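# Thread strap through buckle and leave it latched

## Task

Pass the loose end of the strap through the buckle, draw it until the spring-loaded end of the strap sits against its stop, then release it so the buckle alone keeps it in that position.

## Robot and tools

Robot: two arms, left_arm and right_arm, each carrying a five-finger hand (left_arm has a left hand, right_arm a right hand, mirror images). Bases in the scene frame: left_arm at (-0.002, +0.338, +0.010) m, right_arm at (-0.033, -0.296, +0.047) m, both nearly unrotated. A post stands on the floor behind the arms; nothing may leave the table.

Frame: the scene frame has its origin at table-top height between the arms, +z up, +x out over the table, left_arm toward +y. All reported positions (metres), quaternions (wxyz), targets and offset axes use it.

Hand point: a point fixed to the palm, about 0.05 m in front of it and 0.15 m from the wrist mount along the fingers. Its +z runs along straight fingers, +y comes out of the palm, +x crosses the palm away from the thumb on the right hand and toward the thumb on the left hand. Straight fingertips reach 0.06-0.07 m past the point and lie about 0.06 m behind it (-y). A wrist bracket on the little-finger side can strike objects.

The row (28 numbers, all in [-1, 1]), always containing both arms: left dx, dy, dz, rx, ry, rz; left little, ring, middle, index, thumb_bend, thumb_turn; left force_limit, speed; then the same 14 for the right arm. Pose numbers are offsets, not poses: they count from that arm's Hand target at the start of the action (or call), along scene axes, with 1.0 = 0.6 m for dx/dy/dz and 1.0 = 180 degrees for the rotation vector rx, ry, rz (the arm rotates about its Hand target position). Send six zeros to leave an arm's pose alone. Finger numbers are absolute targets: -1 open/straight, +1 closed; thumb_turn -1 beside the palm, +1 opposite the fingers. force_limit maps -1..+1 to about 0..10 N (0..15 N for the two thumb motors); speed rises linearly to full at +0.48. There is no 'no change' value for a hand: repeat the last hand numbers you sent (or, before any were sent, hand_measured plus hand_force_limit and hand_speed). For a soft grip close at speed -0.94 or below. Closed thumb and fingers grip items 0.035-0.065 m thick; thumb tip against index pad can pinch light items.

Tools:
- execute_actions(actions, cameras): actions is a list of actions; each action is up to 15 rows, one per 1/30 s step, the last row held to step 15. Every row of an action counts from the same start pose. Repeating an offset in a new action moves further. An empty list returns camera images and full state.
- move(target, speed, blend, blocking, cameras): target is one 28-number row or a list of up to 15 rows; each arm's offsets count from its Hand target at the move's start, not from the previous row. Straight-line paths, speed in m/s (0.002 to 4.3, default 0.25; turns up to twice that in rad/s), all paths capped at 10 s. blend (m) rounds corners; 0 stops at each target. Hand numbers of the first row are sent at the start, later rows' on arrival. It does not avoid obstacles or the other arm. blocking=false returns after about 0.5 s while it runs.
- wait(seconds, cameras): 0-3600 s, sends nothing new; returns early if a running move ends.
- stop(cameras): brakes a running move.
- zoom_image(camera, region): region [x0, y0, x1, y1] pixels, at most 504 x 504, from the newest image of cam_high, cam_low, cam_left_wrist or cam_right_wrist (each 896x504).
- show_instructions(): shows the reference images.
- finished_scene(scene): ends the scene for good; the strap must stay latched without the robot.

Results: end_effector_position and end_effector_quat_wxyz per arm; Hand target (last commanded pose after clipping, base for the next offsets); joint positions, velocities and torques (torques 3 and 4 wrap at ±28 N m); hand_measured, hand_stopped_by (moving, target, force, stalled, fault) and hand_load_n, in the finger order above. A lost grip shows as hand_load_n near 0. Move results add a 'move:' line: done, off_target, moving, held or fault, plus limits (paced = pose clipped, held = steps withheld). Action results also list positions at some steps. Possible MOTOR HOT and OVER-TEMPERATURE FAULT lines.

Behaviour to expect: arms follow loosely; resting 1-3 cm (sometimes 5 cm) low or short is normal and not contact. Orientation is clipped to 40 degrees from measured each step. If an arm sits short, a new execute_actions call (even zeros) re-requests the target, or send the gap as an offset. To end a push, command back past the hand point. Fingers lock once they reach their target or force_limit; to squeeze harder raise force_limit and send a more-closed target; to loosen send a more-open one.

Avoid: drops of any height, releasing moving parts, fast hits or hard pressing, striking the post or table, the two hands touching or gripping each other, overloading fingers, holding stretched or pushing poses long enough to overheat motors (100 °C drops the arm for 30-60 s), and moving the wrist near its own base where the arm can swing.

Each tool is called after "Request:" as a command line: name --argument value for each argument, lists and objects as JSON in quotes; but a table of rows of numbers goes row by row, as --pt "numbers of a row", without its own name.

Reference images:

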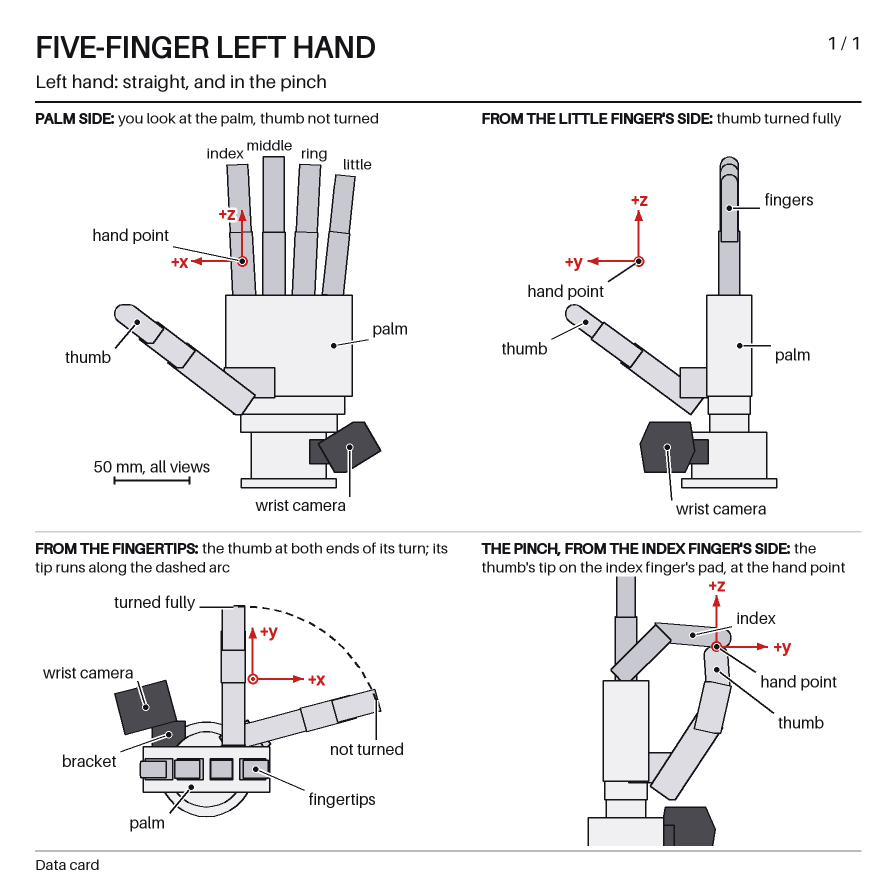

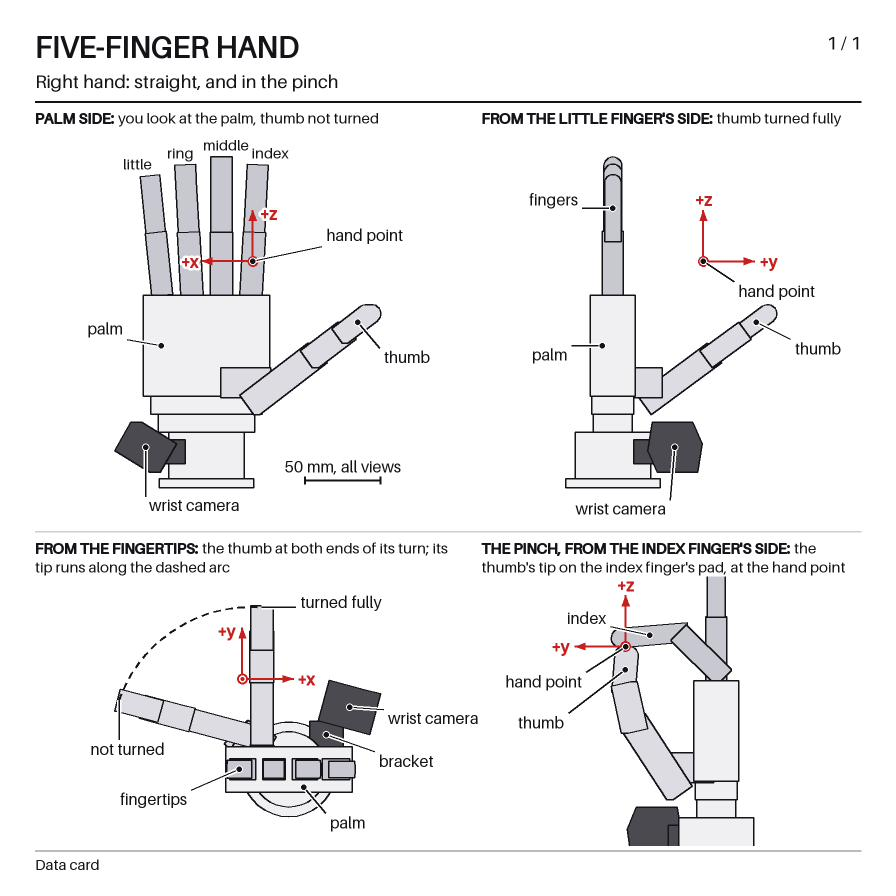

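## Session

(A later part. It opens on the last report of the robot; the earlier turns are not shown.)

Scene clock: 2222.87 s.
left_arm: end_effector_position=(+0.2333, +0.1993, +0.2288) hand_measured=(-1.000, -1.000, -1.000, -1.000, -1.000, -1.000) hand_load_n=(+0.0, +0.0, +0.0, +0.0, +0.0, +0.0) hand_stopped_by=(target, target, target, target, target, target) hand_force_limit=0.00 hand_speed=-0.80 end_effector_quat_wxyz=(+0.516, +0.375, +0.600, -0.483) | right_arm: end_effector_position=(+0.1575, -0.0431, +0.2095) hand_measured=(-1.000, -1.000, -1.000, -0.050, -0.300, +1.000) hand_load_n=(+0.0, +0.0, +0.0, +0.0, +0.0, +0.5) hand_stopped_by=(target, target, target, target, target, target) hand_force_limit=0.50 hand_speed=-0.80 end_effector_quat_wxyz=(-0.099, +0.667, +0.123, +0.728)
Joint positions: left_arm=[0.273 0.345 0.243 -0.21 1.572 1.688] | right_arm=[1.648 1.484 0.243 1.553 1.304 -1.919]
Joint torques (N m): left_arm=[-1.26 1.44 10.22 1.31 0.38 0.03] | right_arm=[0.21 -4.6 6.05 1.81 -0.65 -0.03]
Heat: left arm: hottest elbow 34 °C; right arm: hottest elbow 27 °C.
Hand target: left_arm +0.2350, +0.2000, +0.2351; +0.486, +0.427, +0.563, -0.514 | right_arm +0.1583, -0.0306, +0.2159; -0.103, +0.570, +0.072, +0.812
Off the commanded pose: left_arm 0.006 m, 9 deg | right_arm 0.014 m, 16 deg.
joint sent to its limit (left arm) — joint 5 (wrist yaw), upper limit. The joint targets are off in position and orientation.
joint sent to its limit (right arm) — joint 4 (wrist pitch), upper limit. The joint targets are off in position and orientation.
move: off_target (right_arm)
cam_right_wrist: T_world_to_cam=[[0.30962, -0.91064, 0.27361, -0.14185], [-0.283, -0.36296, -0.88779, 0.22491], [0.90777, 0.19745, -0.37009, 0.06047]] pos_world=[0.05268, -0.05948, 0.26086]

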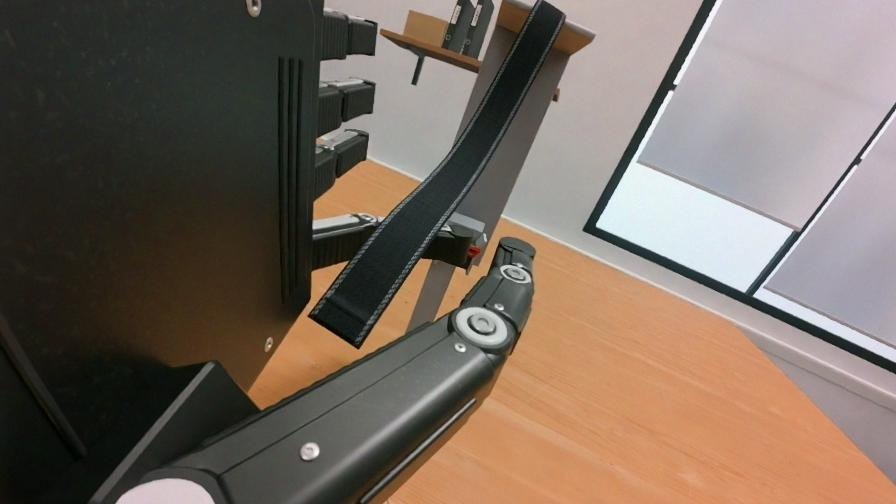

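Request:
move --pt "0 0 0 0 0 0 -1 -1 -1 -1 -1 -1 0 -0.8 0.09 -0.01 0.02 0 0 0 -1 -1 -1 -0.05 -0.8 1 0.5 -0.6" --pt "0 0 0 0 0 0 -1 -1 -1 -1 -1 -1 0 -0.8 0.09 -0.01 0.02 0 0 0 -1 -1 -1 -1 -0.8 1 0.5 -0.6" --speed 0.04 --cameras '["cam_right_wrist","cam_left_wrist"]'

Request:
zoom_image --camera "cam_left_wrist" --region '[400, 0, 620, 220]'

Scene clock: 2236.67 s.
left_arm: end_effector_position=(+0.2333, +0.1993, +0.2288) hand_measured=(-1.000, -1.000, -1.000, -1.000, -1.000, -1.000) hand_load_n=(+0.0, +0.0, +0.0, +0.0, +0.0, +0.0) hand_stopped_by=(target, target, target, target, target, target) hand_force_limit=0.00 hand_speed=-0.80 end_effector_quat_wxyz=(+0.516, +0.375, +0.600, -0.483) | right_arm: end_effector_position=(+0.2086, -0.0486, +0.2206) hand_measured=(-1.000, -1.000, -1.000, -1.000, -0.800, +1.000) hand_load_n=(-0.5, +0.0, +0.5, +0.0, +0.0, +0.5) hand_stopped_by=(target, target, target, target, target, target) hand_force_limit=0.50 hand_speed=-0.60 end_effector_quat_wxyz=(-0.091, +0.647, +0.117, +0.748)
Joint positions: left_arm=[0.273 0.345 0.243 -0.21 1.572 1.688] | right_arm=[1.445 1.485 0.243 1.553 1.11 -1.908]
Joint torques (N m): left_arm=[-1.14 1.49 10.18 1.33 0.37 0.02] | right_arm=[0.03 -4.72 6.27 1.96 -0.61 0.11]
Heat: left arm: hottest elbow 34 °C; right arm: hottest elbow 27 °C.
Hand target: left_arm +0.2350, +0.2000, +0.2351; +0.486, +0.427, +0.563, -0.514 | right_arm +0.2123, -0.0366, +0.2279; -0.103, +0.570, +0.072, +0.812
Off the commanded pose: left_arm 0.006 m, 9 deg | right_arm 0.015 m, 13 deg.
joint sent to its limit (left arm) — joint 5 (wrist yaw), upper limit. The joint targets are off in position and orientation.
joint sent to its limit (right arm) — joint 4 (wrist pitch), upper limit. The joint targets are off in position and orientation.
move: off_target (right_arm); target 2's new numbers were sent with right_arm's hand 0.015 m and 13 deg from that target
cam_left_wrist: T_world_to_cam=[[-0.95596, -0.27188, -0.11057, 0.30671], [-0.0342, 0.47735, -0.87805, 0.11913], [0.29151, -0.83559, -0.46563, 0.31943]] pos_world=[0.20416, 0.29343, 0.28725]
cam_right_wrist: T_world_to_cam=[[0.27834, -0.9175, 0.2841, -0.16181], [-0.23934, -0.35272, -0.9046, 0.24224], [0.93018, 0.18379, -0.31777, 0.00241]] pos_world=[0.10078, -0.06346, 0.26587]
Images, in order (width x height): cam_left_wrist 896x504, cam_right_wrist 896x504.

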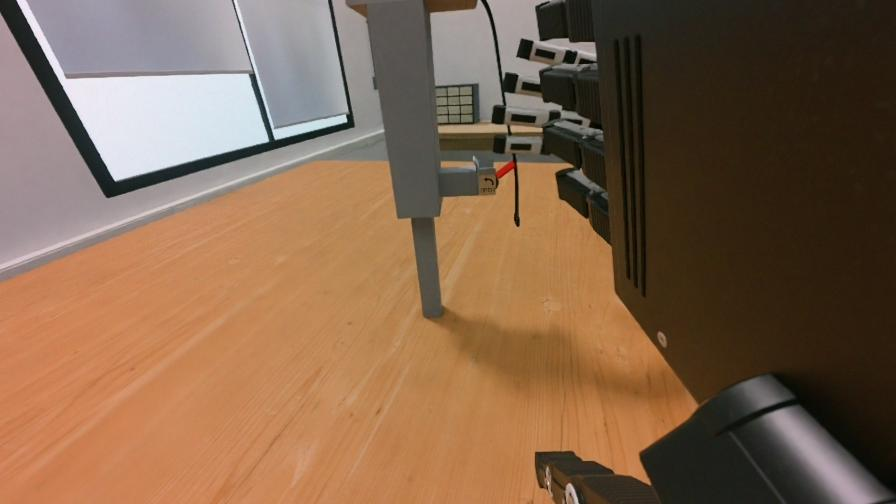

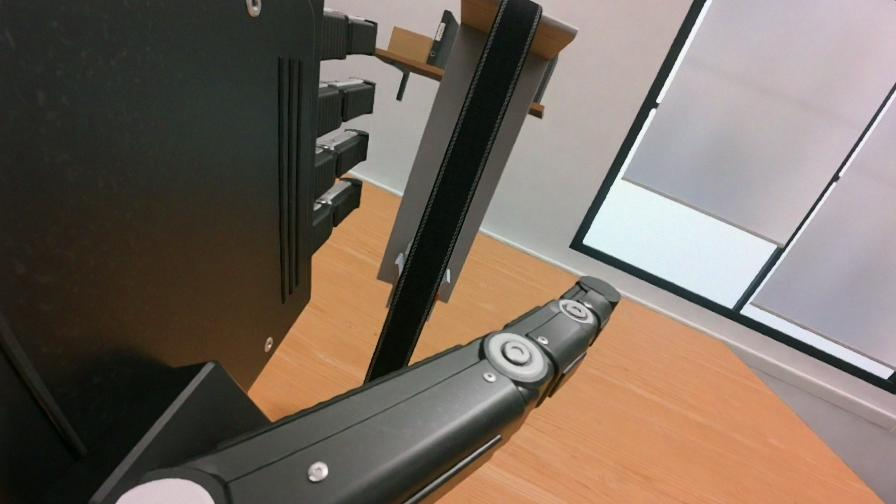

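Scaled by 2.291.

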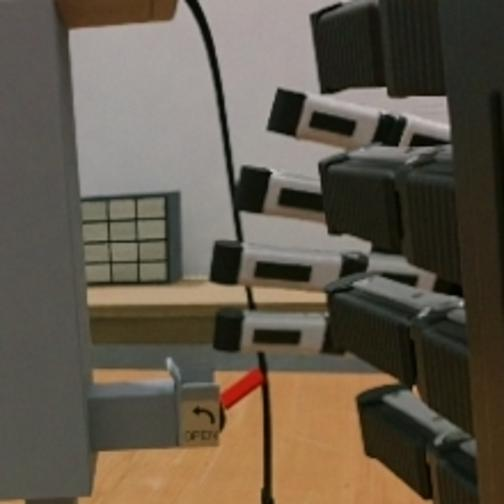

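Request:
move --pt "0 0 0 0 0 0 -1 -1 -1 -1 -1 -1 0 -0.8 0.088 0.011 0.0257 0 0 0 -1 -1 -1 -1 -0.8 1 0.5 -0.6" --speed 0.04 --cameras '["cam_right_wrist","cam_left_wrist"]'

Request:
zoom_image --camera "cam_left_wrist" --region '[400, 0, 620, 220]'

Scene clock: 2245.67 s.
left_arm: end_effector_position=(+0.2333, +0.1993, +0.2288) hand_measured=(-1.000, -1.000, -1.000, -1.000, -1.000, -1.000) hand_load_n=(+0.0, +0.0, +0.0, +0.0, +0.0, -0.5) hand_stopped_by=(target, target, target, target, target, target) hand_force_limit=0.00 hand_speed=-0.80 end_effector_quat_wxyz=(+0.516, +0.375, +0.600, -0.483) | right_arm: end_effector_position=(+0.2593, -0.0402, +0.2345) hand_measured=(-1.000, -1.000, -1.000, -1.000, -0.800, +1.000) hand_load_n=(+0.0, +0.0, +0.0, +0.0, +0.0, +0.0) hand_stopped_by=(target, target, target, target, target, target) hand_force_limit=0.50 hand_speed=-0.60 end_effector_quat_wxyz=(-0.089, +0.626, +0.107, +0.767)
Joint positions: left_arm=[0.273 0.345 0.243 -0.21 1.572 1.688] | right_arm=[1.266 1.525 0.306 1.553 0.938 -1.896]
Joint torques (N m): left_arm=[-1.2 1.49 10.19 1.32 0.37 0.03] | right_arm=[0.03 -5.48 6.56 2.06 -0.61 0.12]
Heat: left arm: hottest elbow 34 °C; right arm: hottest elbow 27 °C.
Hand target: left_arm +0.2350, +0.2000, +0.2351; +0.486, +0.427, +0.563, -0.514 | right_arm +0.2651, -0.0300, +0.2433; -0.103, +0.570, +0.072, +0.812
Off the commanded pose: left_arm 0.006 m, 9 deg | right_arm 0.015 m, 9 deg.
joint sent to its limit (left arm) — joint 5 (wrist yaw), upper limit. The joint targets are off in position and orientation.
joint sent to its limit (right arm) — joint 4 (wrist pitch), upper limit. The joint targets are off in position and orientation.
move: off_target (right_arm)
cam_left_wrist: T_world_to_cam=[[-0.95596, -0.27188, -0.11057, 0.30671], [-0.0342, 0.47735, -0.87805, 0.11913], [0.29151, -0.83559, -0.46563, 0.31943]] pos_world=[0.20416, 0.29343, 0.28725]
cam_right_wrist: T_world_to_cam=[[0.24968, -0.92736, 0.27866, -0.16388], [-0.19444, -0.32993, -0.92376, 0.26383], [0.94861, 0.17647, -0.26269, -0.05984]] pos_world=[0.14898, -0.05437, 0.27366]
Images, in order (width x height): cam_left_wrist 896x504, cam_right_wrist 896x504.

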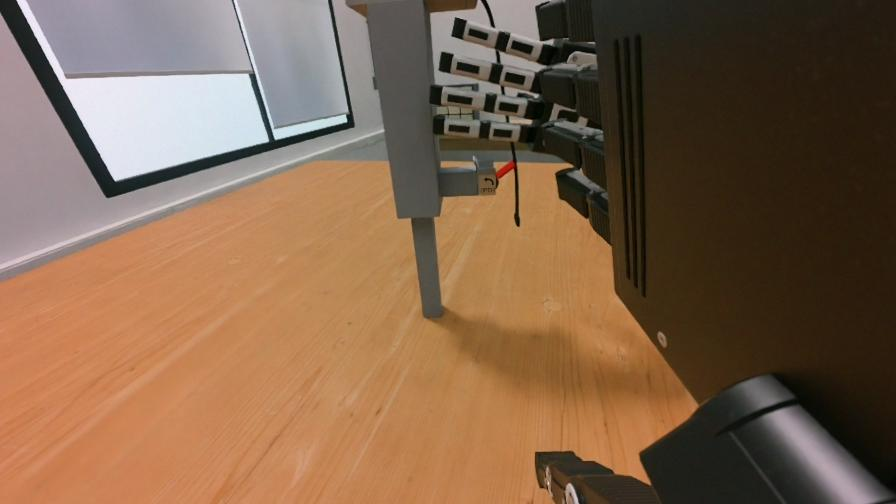

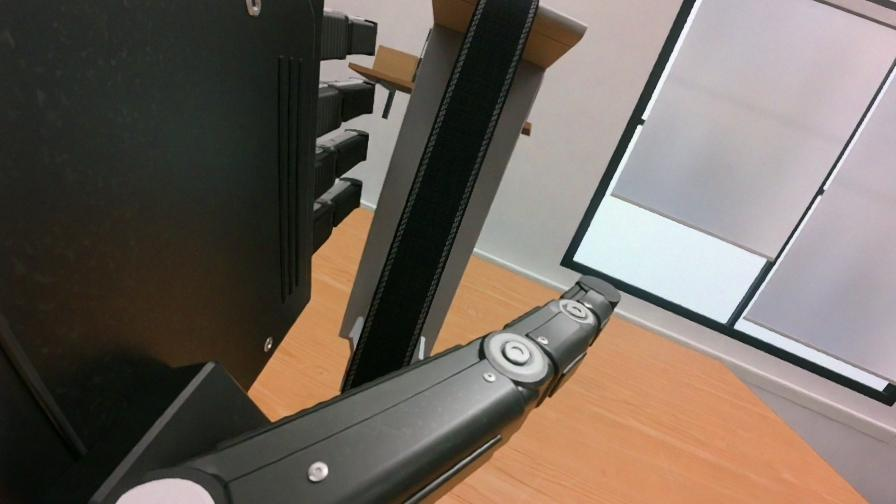

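Scaled by 2.291.

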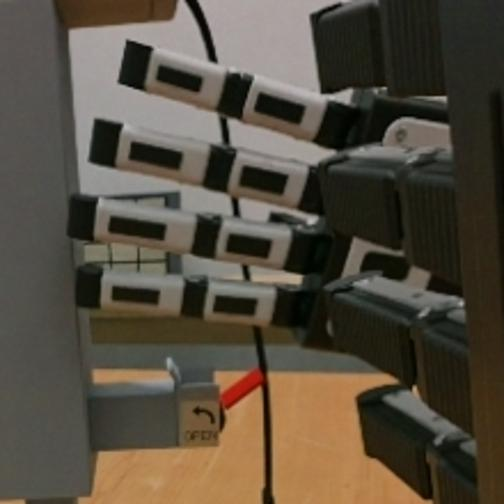

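Request:
move --pt "0 0 0 0 0 0 -1 -1 -1 -1 -1 -1 0 -0.8 0 0 0 0 0 0 -1 -1 -1 -0.05 -0.8 1 0.5 -0.6" --speed 0.04 --cameras '["cam_right_wrist"]'

Request:
zoom_image --camera "cam_right_wrist" --region '[300, 180, 560, 440]'

Scene clock: 2250.03 s.
left_arm: end_effector_position=(+0.2333, +0.1993, +0.2288) hand_measured=(-1.000, -1.000, -1.000, -1.000, -1.000, -1.000) hand_load_n=(+0.0, +0.0, +0.0, +0.0, +0.0, +0.0) hand_stopped_by=(target, target, target, target, target, target) hand_force_limit=0.00 hand_speed=-0.80 end_effector_quat_wxyz=(+0.516, +0.375, +0.600, -0.483) | right_arm: end_effector_position=(+0.2593, -0.0402, +0.2345) hand_measured=(-1.000, -1.000, -1.000, -0.050, -0.800, +1.000) hand_load_n=(+0.0, +0.0, +0.0, +0.0, +0.0, +0.0) hand_stopped_by=(target, target, target, target, target, target) hand_force_limit=0.50 hand_speed=-0.60 end_effector_quat_wxyz=(-0.089, +0.626, +0.107, +0.767)
Joint positions: left_arm=[0.273 0.345 0.243 -0.21 1.572 1.688] | right_arm=[1.266 1.525 0.306 1.553 0.938 -1.896]
Joint torques (N m): left_arm=[-1.2 1.55 10.17 1.36 0.37 0.04] | right_arm=[0.03 -5.48 6.54 2.06 -0.6 0.11]
Heat: left arm: hottest elbow 34 °C; right arm: hottest elbow 27 °C.
Hand target: left_arm +0.2350, +0.2000, +0.2351; +0.486, +0.427, +0.563, -0.514 | right_arm +0.2651, -0.0300, +0.2433; -0.103, +0.570, +0.072, +0.812
Off the commanded pose: left_arm 0.006 m, 9 deg | right_arm 0.015 m, 9 deg.
joint sent to its limit (left arm) — joint 5 (wrist yaw), upper limit. The joint targets are off in position and orientation.
joint sent to its limit (right arm) — joint 4 (wrist pitch), upper limit. The joint targets are off in position and orientation.
move: done
cam_right_wrist: T_world_to_cam=[[0.24968, -0.92736, 0.27866, -0.16388], [-0.19444, -0.32993, -0.92376, 0.26383], [0.94861, 0.17647, -0.26269, -0.05984]] pos_world=[0.14898, -0.05437, 0.27366]

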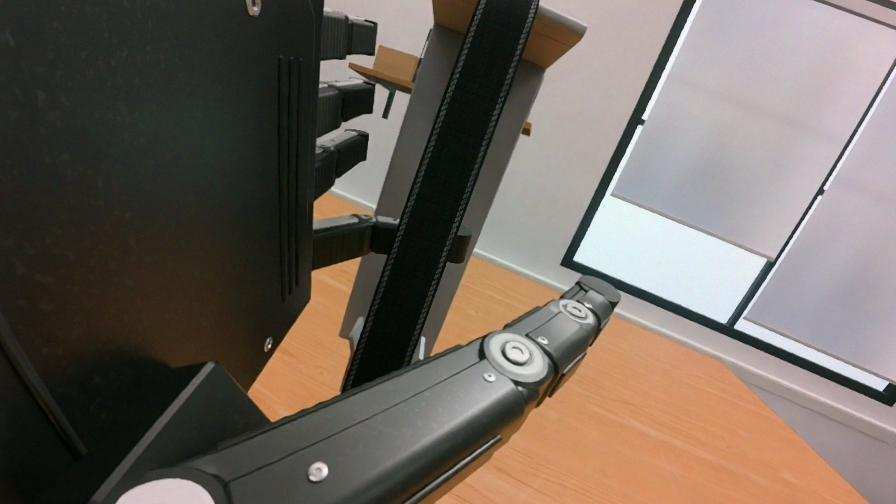

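Scaled by 1.938.

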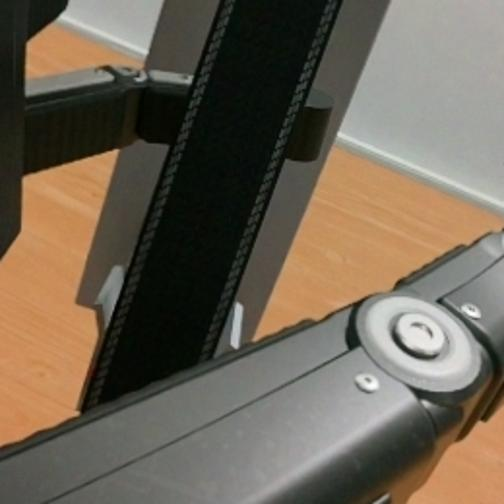

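Request:
move --pt "0 0 0 0 0 0 -1 -1 -1 -1 -1 -1 0 -0.8 -0.132 -0.0475 -0.0447 0 0 0 -1 -1 -1 -0.05 -0.6 1 0.5 -0.6" --speed 0.04 --cameras '["cam_right_wrist","cam_left_wrist"]'

Request:
zoom_image --camera "cam_right_wrist" --region '[300, 180, 560, 440]'

Scene clock: 2259.20 s.
left_arm: end_effector_position=(+0.2333, +0.1993, +0.2288) hand_measured=(-1.000, -1.000, -1.000, -1.000, -1.000, -1.000) hand_load_n=(+0.0, +0.0, +0.0, +0.0, +0.0, +0.0) hand_stopped_by=(target, target, target, target, target, target) hand_force_limit=0.00 hand_speed=-0.80 end_effector_quat_wxyz=(+0.516, +0.375, +0.600, -0.483) | right_arm: end_effector_position=(+0.1890, -0.0569, +0.2133) hand_measured=(-1.000, -1.000, -1.000, -0.050, -0.600, +1.000) hand_load_n=(+0.0, +0.0, +0.0, +0.0, +0.0, +0.5) hand_stopped_by=(target, target, target, target, target, target) hand_force_limit=0.50 hand_speed=-0.60 end_effector_quat_wxyz=(-0.095, +0.658, +0.113, +0.739)
Joint positions: left_arm=[0.273 0.345 0.243 -0.21 1.572 1.688] | right_arm=[1.52 1.467 0.215 1.553 1.192 -1.893]
Joint torques (N m): left_arm=[-1.2 1.49 10.19 1.26 0.38 0.03] | right_arm=[2.26 -6.18 3.11 1.91 -0.08 0.09]
Heat: left arm: hottest elbow 34 °C; right arm: hottest elbow 27 °C.
Hand target: left_arm +0.2350, +0.2000, +0.2351; +0.486, +0.427, +0.563, -0.514 | right_arm +0.1859, -0.0585, +0.2165; -0.103, +0.570, +0.072, +0.812
Off the commanded pose: left_arm 0.006 m, 9 deg | right_arm 0.005 m, 14 deg.
joint sent to its limit (left arm) — joint 5 (wrist yaw), upper limit. The joint targets are off in position and orientation.
joint sent to its limit (right arm) — joint 4 (wrist pitch), upper limit. The joint targets are off in orientation, not in position.
move: off_target (right_arm)
cam_left_wrist: T_world_to_cam=[[-0.95596, -0.27188, -0.11057, 0.30671], [-0.0342, 0.47735, -0.87805, 0.11913], [0.29151, -0.83559, -0.46563, 0.31943]] pos_world=[0.20416, 0.29343, 0.28725]
cam_right_wrist: T_world_to_cam=[[0.28609, -0.91983, 0.26846, -0.16019], [-0.26631, -0.34546, -0.89985, 0.23261], [0.92045, 0.18594, -0.34379, 0.02732]] pos_world=[0.08262, -0.07208, 0.26171]
Images, in order (width x height): cam_left_wrist 896x504, cam_right_wrist 896x504.

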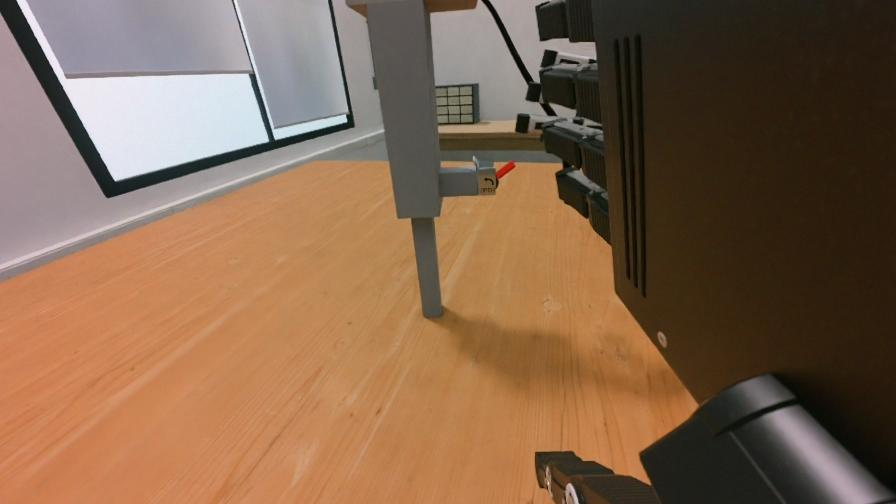

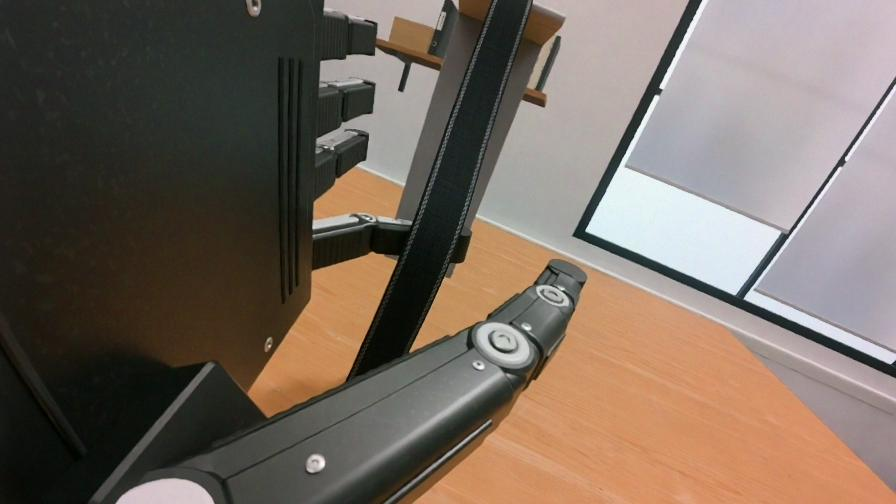

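Scaled by 1.938.

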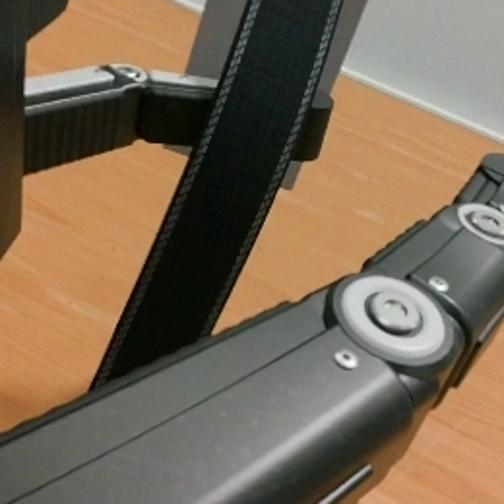

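Request:
move --pt "0 0 0 0 0 0 -1 -1 -1 -1 -1 -1 0 -0.8 0 0 0 0 0 0 -1 -1 -1 -0.05 0.05 1 0.5 -0.8" --pt "0 0 0 0 0 0 -1 -1 -1 -1 -1 -1 0 -0.8 0 0 0 0 0 0 -1 -1 -1 0.5 0.05 1 0.5 -0.8" --speed 0.04 --cameras '["cam_right_wrist"]'

Request:
move --pt "0 0 0 0 0 0 -1 -1 -1 -1 -1 -1 0 -0.8 0.03 0.01 0.127 0 0 0 -1 -1 -1 0.5 0.05 1 0.5 -0.8" --pt "0 0 0 0 0 0 -1 -1 -1 -1 -1 -1 0 -0.8 0.12 0.045 0.127 0 0 0 -1 -1 -1 0.5 0.05 1 0.5 -0.8" --speed 0.04 --cameras '["cam_left_wrist","cam_high"]'

Request:
zoom_image --camera "cam_left_wrist" --region '[400, 0, 620, 220]'

Scene clock: 2267.70 s.
left_arm: end_effector_position=(+0.2333, +0.1993, +0.2288) hand_measured=(-1.000, -1.000, -1.000, -1.000, -1.000, -1.000) hand_load_n=(+0.5, +0.0, +0.0, +0.0, +0.0, +0.5) hand_stopped_by=(target, target, target, target, target, target) hand_force_limit=0.00 hand_speed=-0.80 end_effector_quat_wxyz=(+0.516, +0.375, +0.600, -0.483) | right_arm: end_effector_position=(+0.1905, -0.0583, +0.2133) hand_measured=(-1.000, -1.000, -1.000, +0.222, +0.050, +1.000) hand_load_n=(+0.0, +0.0, +0.0, +7.5, +1.5, +1.0) hand_stopped_by=(target, target, target, force, target, target) hand_force_limit=0.50 hand_speed=-0.80 end_effector_quat_wxyz=(-0.093, +0.658, +0.111, +0.739)
Joint positions: left_arm=[0.273 0.345 0.243 -0.21 1.572 1.688] | right_arm=[1.514 1.467 0.215 1.553 1.192 -1.893]
Joint torques (N m): left_arm=[-1.14 1.49 10.19 1.32 0.38 0.03] | right_arm=[2.26 -6.18 3.1 1.91 -0.09 0.1]
Heat: left arm: hottest elbow 34 °C; right arm: hottest elbow 27 °C.
Hand target: left_arm +0.2350, +0.2000, +0.2351; +0.486, +0.427, +0.563, -0.514 | right_arm +0.1859, -0.0585, +0.2165; -0.103, +0.570, +0.072, +0.812
Off the commanded pose: left_arm 0.006 m, 9 deg | right_arm 0.006 m, 14 deg.
joint sent to its limit (left arm) — joint 5 (wrist yaw), upper limit. The joint targets are off in position and orientation.
joint sent to its limit (right arm) — joint 4 (wrist pitch), upper limit. The joint targets are off in position and orientation.
move: done; target 2's new numbers were sent with right_arm's hand 0.005 m and 14 deg from that target
cam_right_wrist: T_world_to_cam=[[0.28046, -0.92154, 0.26852, -0.1609], [-0.2684, -0.34388, -0.89984, 0.23303], [0.92158, 0.1803, -0.34379, 0.02566]] pos_world=[0.08402, -0.07277, 0.26171]

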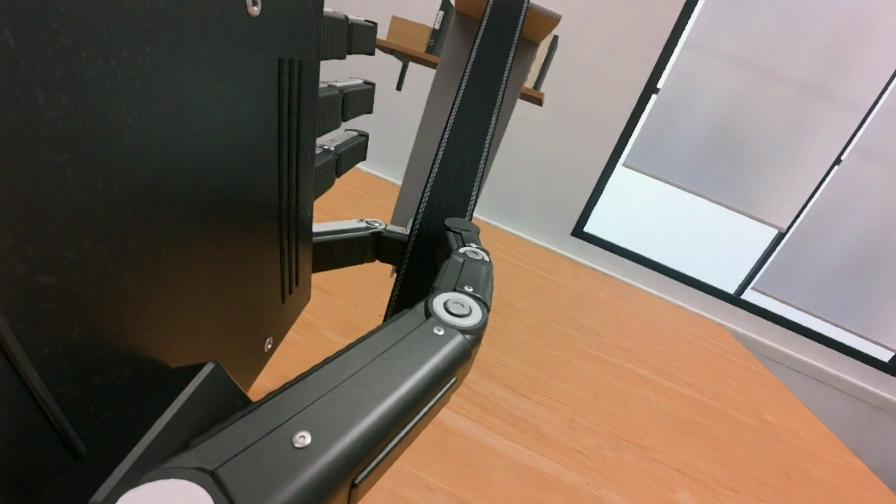

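Scene clock: 2273.03 s.
left_arm: end_effector_position=(+0.2333, +0.1993, +0.2288) hand_measured=(-1.000, -1.000, -1.000, -1.000, -1.000, -1.000) hand_load_n=(+0.0, +0.0, +0.0, +0.0, +0.0, +0.0) hand_stopped_by=(target, target, target, target, target, target) hand_force_limit=0.00 hand_speed=-0.80 end_effector_quat_wxyz=(+0.516, +0.375, +0.600, -0.483) | right_arm: end_effector_position=(+0.2524, -0.0413, +0.2800) hand_measured=(-1.000, -1.000, -1.000, +0.222, +0.050, +1.000) hand_load_n=(+0.0, +0.0, +0.0, +7.5, +1.5, +1.0) hand_stopped_by=(target, target, target, force, target, target) hand_force_limit=0.50 hand_speed=-0.80 end_effector_quat_wxyz=(-0.090, +0.599, +0.101, +0.789)
Joint positions: left_arm=[0.273 0.345 0.243 -0.21 1.572 1.688] | right_arm=[1.286 1.415 0.322 1.553 0.938 -2.005]
Joint torques (N m): left_arm=[-1.26 1.55 10.21 1.32 0.37 0.03] | right_arm=[0.03 -4.95 7.73 1.95 -0.74 0.04]
Heat: left arm: hottest elbow 34 °C; right arm: hottest elbow 27 °C.
Hand target: left_arm +0.2350, +0.2000, +0.2351; +0.486, +0.427, +0.563, -0.514 | right_arm +0.2579, -0.0315, +0.2927; -0.103, +0.570, +0.072, +0.812
Off the commanded pose: left_arm 0.006 m, 9 deg | right_arm 0.017 m, 6 deg.
joint sent to its limit (left arm) — joint 5 (wrist yaw), upper limit. The joint targets are off in position and orientation.
joint sent to its limit (right arm) — joint 4 (wrist pitch), upper limit. The joint targets are off in position and orientation.
move: off_target (right_arm)
cam_left_wrist: T_world_to_cam=[[-0.95596, -0.27188, -0.11057, 0.30671], [-0.0342, 0.47735, -0.87805, 0.11913], [0.29151, -0.83559, -0.46563, 0.31943]] pos_world=[0.20416, 0.29343, 0.28725]
Images, in order (width x height): cam_high 896x504, cam_left_wrist 896x504.

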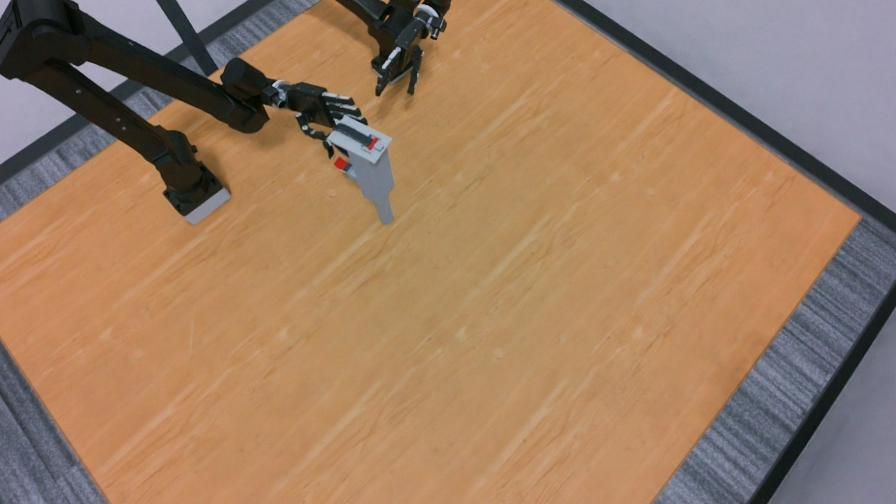

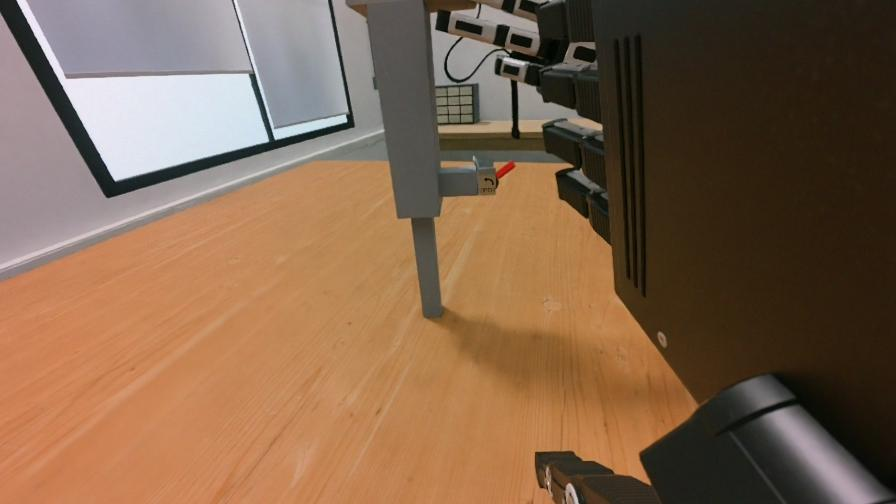

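Scaled by 2.291.

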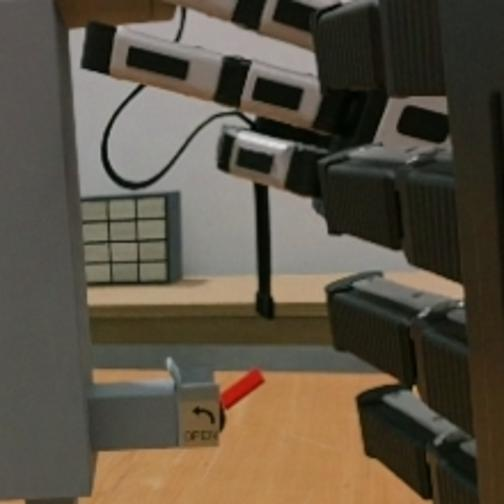

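Request:
move --target '[0,0,0,0,0,0,-1,-1,-1,-1,-1,-1,0,-0.8,0.053,0.026,0,0,0,0,-1,-1,-1,0.5,0.05,1,0.5,-0.8]' --speed 0.03 --cameras '["cam_left_wrist","cam_low"]'

Request:
zoom_image --camera "cam_left_wrist" --region '[440, 80, 560, 200]'

Request:
zoom_image --camera "cam_low" --region '[350, 200, 386, 254]'

Scene clock: 2280.03 s.
left_arm: end_effector_position=(+0.2333, +0.1993, +0.2288) hand_measured=(-1.000, -1.000, -1.000, -1.000, -1.000, -1.000) hand_load_n=(+0.0, +0.0, +0.0, +0.0, +0.0, +0.0) hand_stopped_by=(target, target, target, target, target, target) hand_force_limit=0.00 hand_speed=-0.80 end_effector_quat_wxyz=(+0.516, +0.375, +0.600, -0.483) | right_arm: end_effector_position=(+0.2809, -0.0228, +0.2803) hand_measured=(-1.000, -1.000, -1.000, +0.222, +0.050, +1.000) hand_load_n=(+0.0, +0.0, +0.0, +7.0, +2.0, +1.0) hand_stopped_by=(target, target, target, force, target, target) hand_force_limit=0.50 hand_speed=-0.80 end_effector_quat_wxyz=(-0.087, +0.590, +0.101, +0.796)
Joint positions: left_arm=[0.273 0.345 0.243 -0.21 1.572 1.688] | right_arm=[1.212 1.495 0.393 1.553 0.866 -1.985]
Joint torques (N m): left_arm=[-1.26 1.44 10.19 1.33 0.38 0.03] | right_arm=[-0.21 -5.89 7.71 2 -0.71 0.11]
Heat: left arm: hottest elbow 34 °C; right arm: hottest elbow 27 °C.
Hand target: left_arm +0.2350, +0.2000, +0.2351; +0.486, +0.427, +0.563, -0.514 | right_arm +0.2897, -0.0159, +0.2927; -0.103, +0.570, +0.072, +0.812
Off the commanded pose: left_arm 0.006 m, 9 deg | right_arm 0.017 m, 5 deg.
joint sent to its limit (left arm) — joint 5 (wrist yaw), upper limit. The joint targets are off in position and orientation.
joint sent to its limit (right arm) — joint 4 (wrist pitch), upper limit. The joint targets are off in position, not in orientation.
move: off_target (right_arm)
cam_left_wrist: T_world_to_cam=[[-0.95596, -0.27188, -0.11057, 0.30671], [-0.0342, 0.47735, -0.87805, 0.11913], [0.29151, -0.83559, -0.46563, 0.31943]] pos_world=[0.20416, 0.29343, 0.28725]
Images, in order (width x height): cam_low 896x504, cam_left_wrist 896x504.

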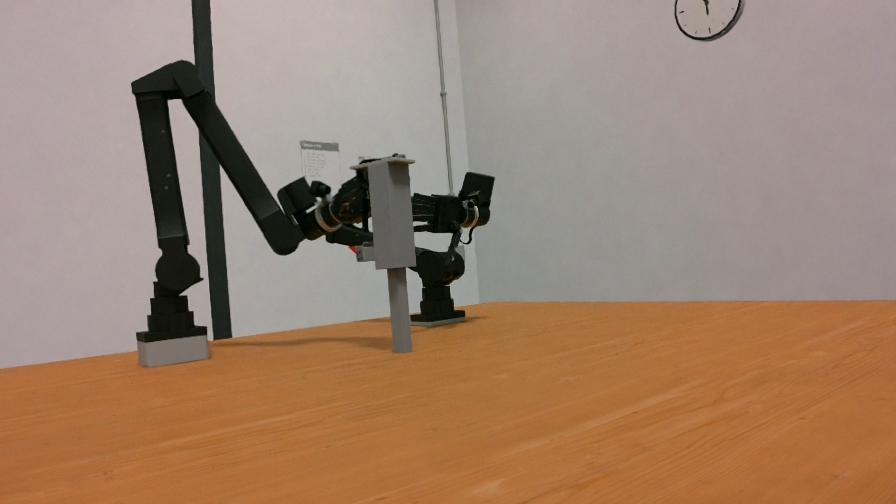

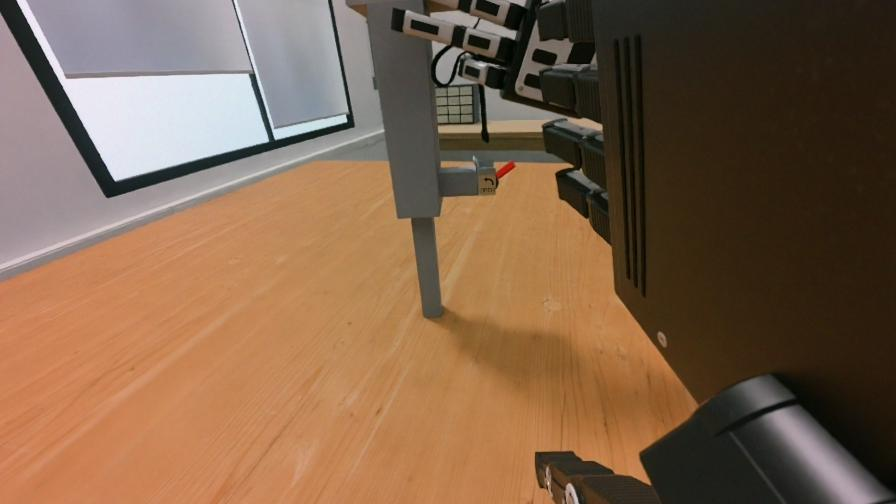

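Scaled by 4.200.

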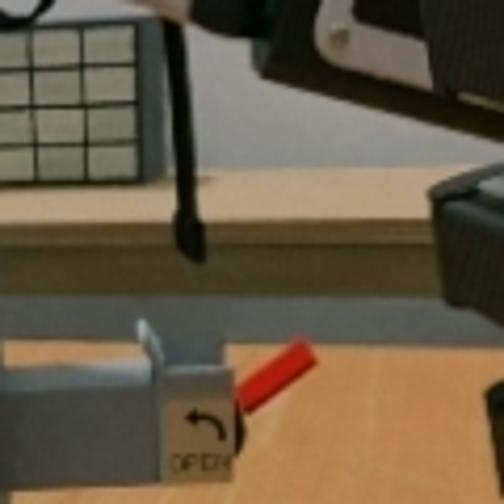

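Scaled by 9.333.

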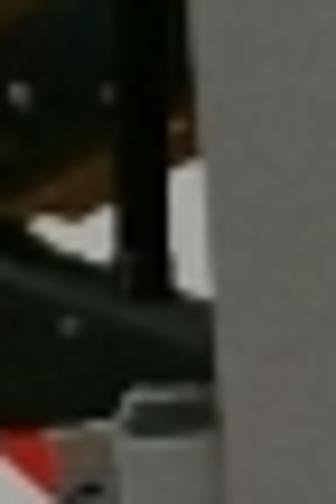

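Request:
move --target '[0,0,0,0,0,0,-1,-1,-1,-1,-1,-1,0,-0.8,-0.0052,-0.0135,-0.047,0,0,0,-1,-1,-1,0.5,0.05,1,0.5,-0.8]' --speed 0.03 --cameras '["cam_left_wrist","cam_low"]'

Request:
zoom_image --camera "cam_left_wrist" --region '[460, 130, 510, 180]'

Request:
zoom_image --camera "cam_low" --region '[350, 218, 386, 254]'

Scene clock: 2317.23 s.
left_arm: end_effector_position=(+0.2333, +0.1993, +0.2288) hand_measured=(-1.000, -1.000, -1.000, -1.000, -1.000, -1.000) hand_load_n=(+0.0, +0.0, +0.0, +0.0, +0.0, +0.0) hand_stopped_by=(target, target, target, target, target, target) hand_force_limit=0.00 hand_speed=-0.80 end_effector_quat_wxyz=(+0.516, +0.375, +0.600, -0.483) | right_arm: end_effector_position=(+0.2820, -0.0178, +0.2666) hand_measured=(-1.000, -1.000, -1.000, +0.222, +0.050, +1.000) hand_load_n=(+0.0, +0.0, +0.0, +7.5, +2.0, +1.0) hand_stopped_by=(target, target, target, force, target, target) hand_force_limit=0.50 hand_speed=-0.80 end_effector_quat_wxyz=(-0.104, +0.599, +0.094, +0.788)
Joint positions: left_arm=[0.273 0.345 0.243 -0.21 1.572 1.688] | right_arm=[1.213 1.524 0.393 1.553 0.866 -1.925]
Joint torques (N m): left_arm=[-1.26 1.55 10.19 1.33 0.37 0.03] | right_arm=[-0.03 -6.07 4.38 2.02 -0.32 0.11]
Heat: left arm: hottest elbow 34 °C; right arm: hottest elbow 28 °C.
Hand target: left_arm +0.2350, +0.2000, +0.2351; +0.486, +0.427, +0.563, -0.514 | right_arm +0.2866, -0.0240, +0.2645; -0.103, +0.570, +0.072, +0.812
Off the commanded pose: left_arm 0.006 m, 9 deg | right_arm 0.008 m, 5 deg.
joint sent to its limit (left arm) — joint 5 (wrist yaw), upper limit. The joint targets are off in position and orientation.
joint sent to its limit (right arm) — joint 4 (wrist pitch), upper limit. The joint targets are off in position and orientation.
move: off_target (right_arm)
cam_left_wrist: T_world_to_cam=[[-0.95596, -0.27188, -0.11057, 0.30671], [-0.0342, 0.47735, -0.87805, 0.11913], [0.29151, -0.83559, -0.46563, 0.31943]] pos_world=[0.20416, 0.29343, 0.28725]
Images, in order (width x height): cam_low 896x504, cam_left_wrist 896x504.

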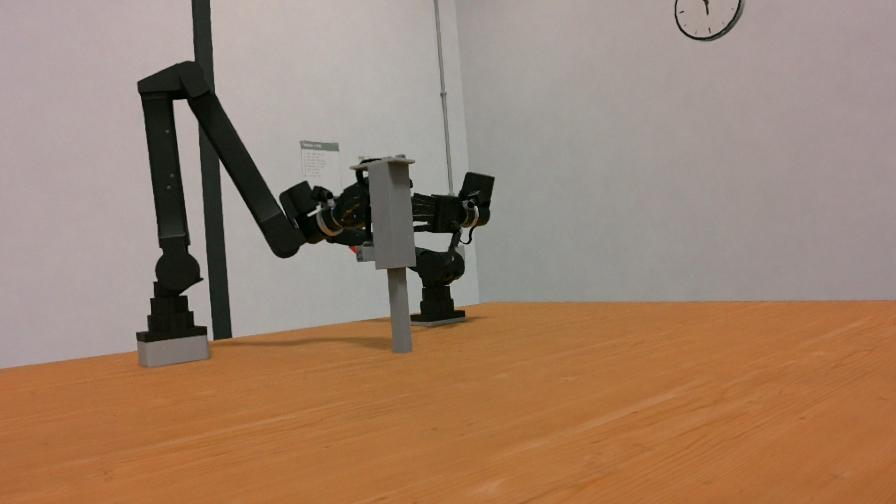

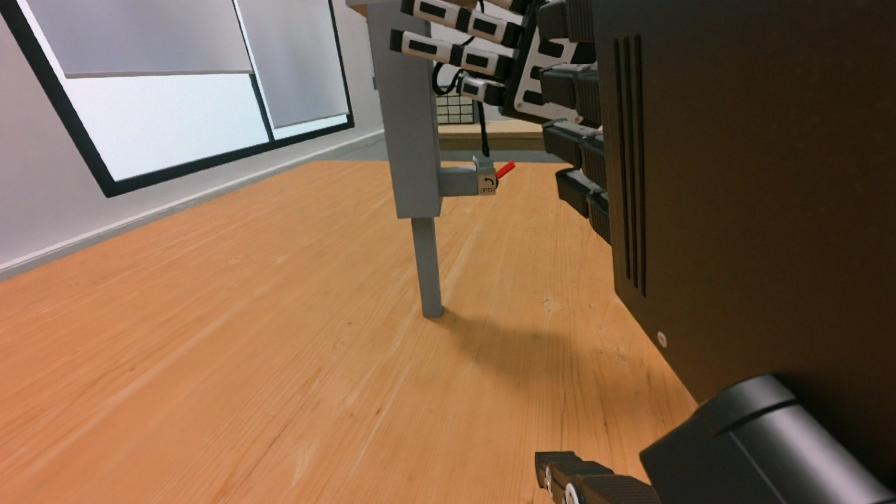

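Scaled by 10.080.

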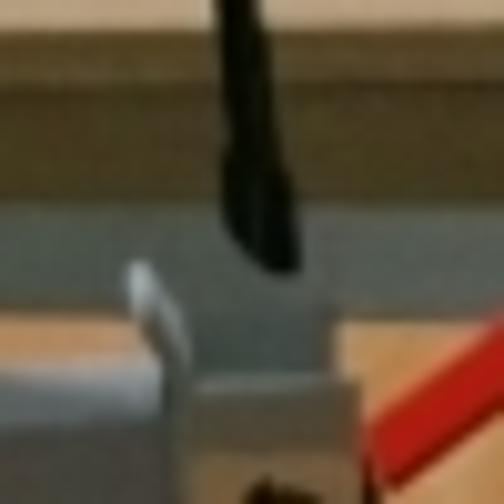

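Scaled by 14.000.

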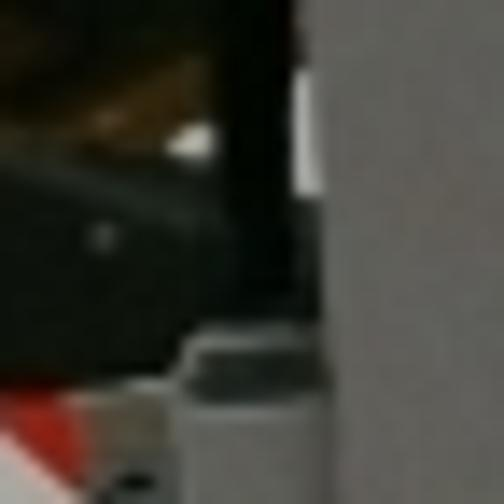

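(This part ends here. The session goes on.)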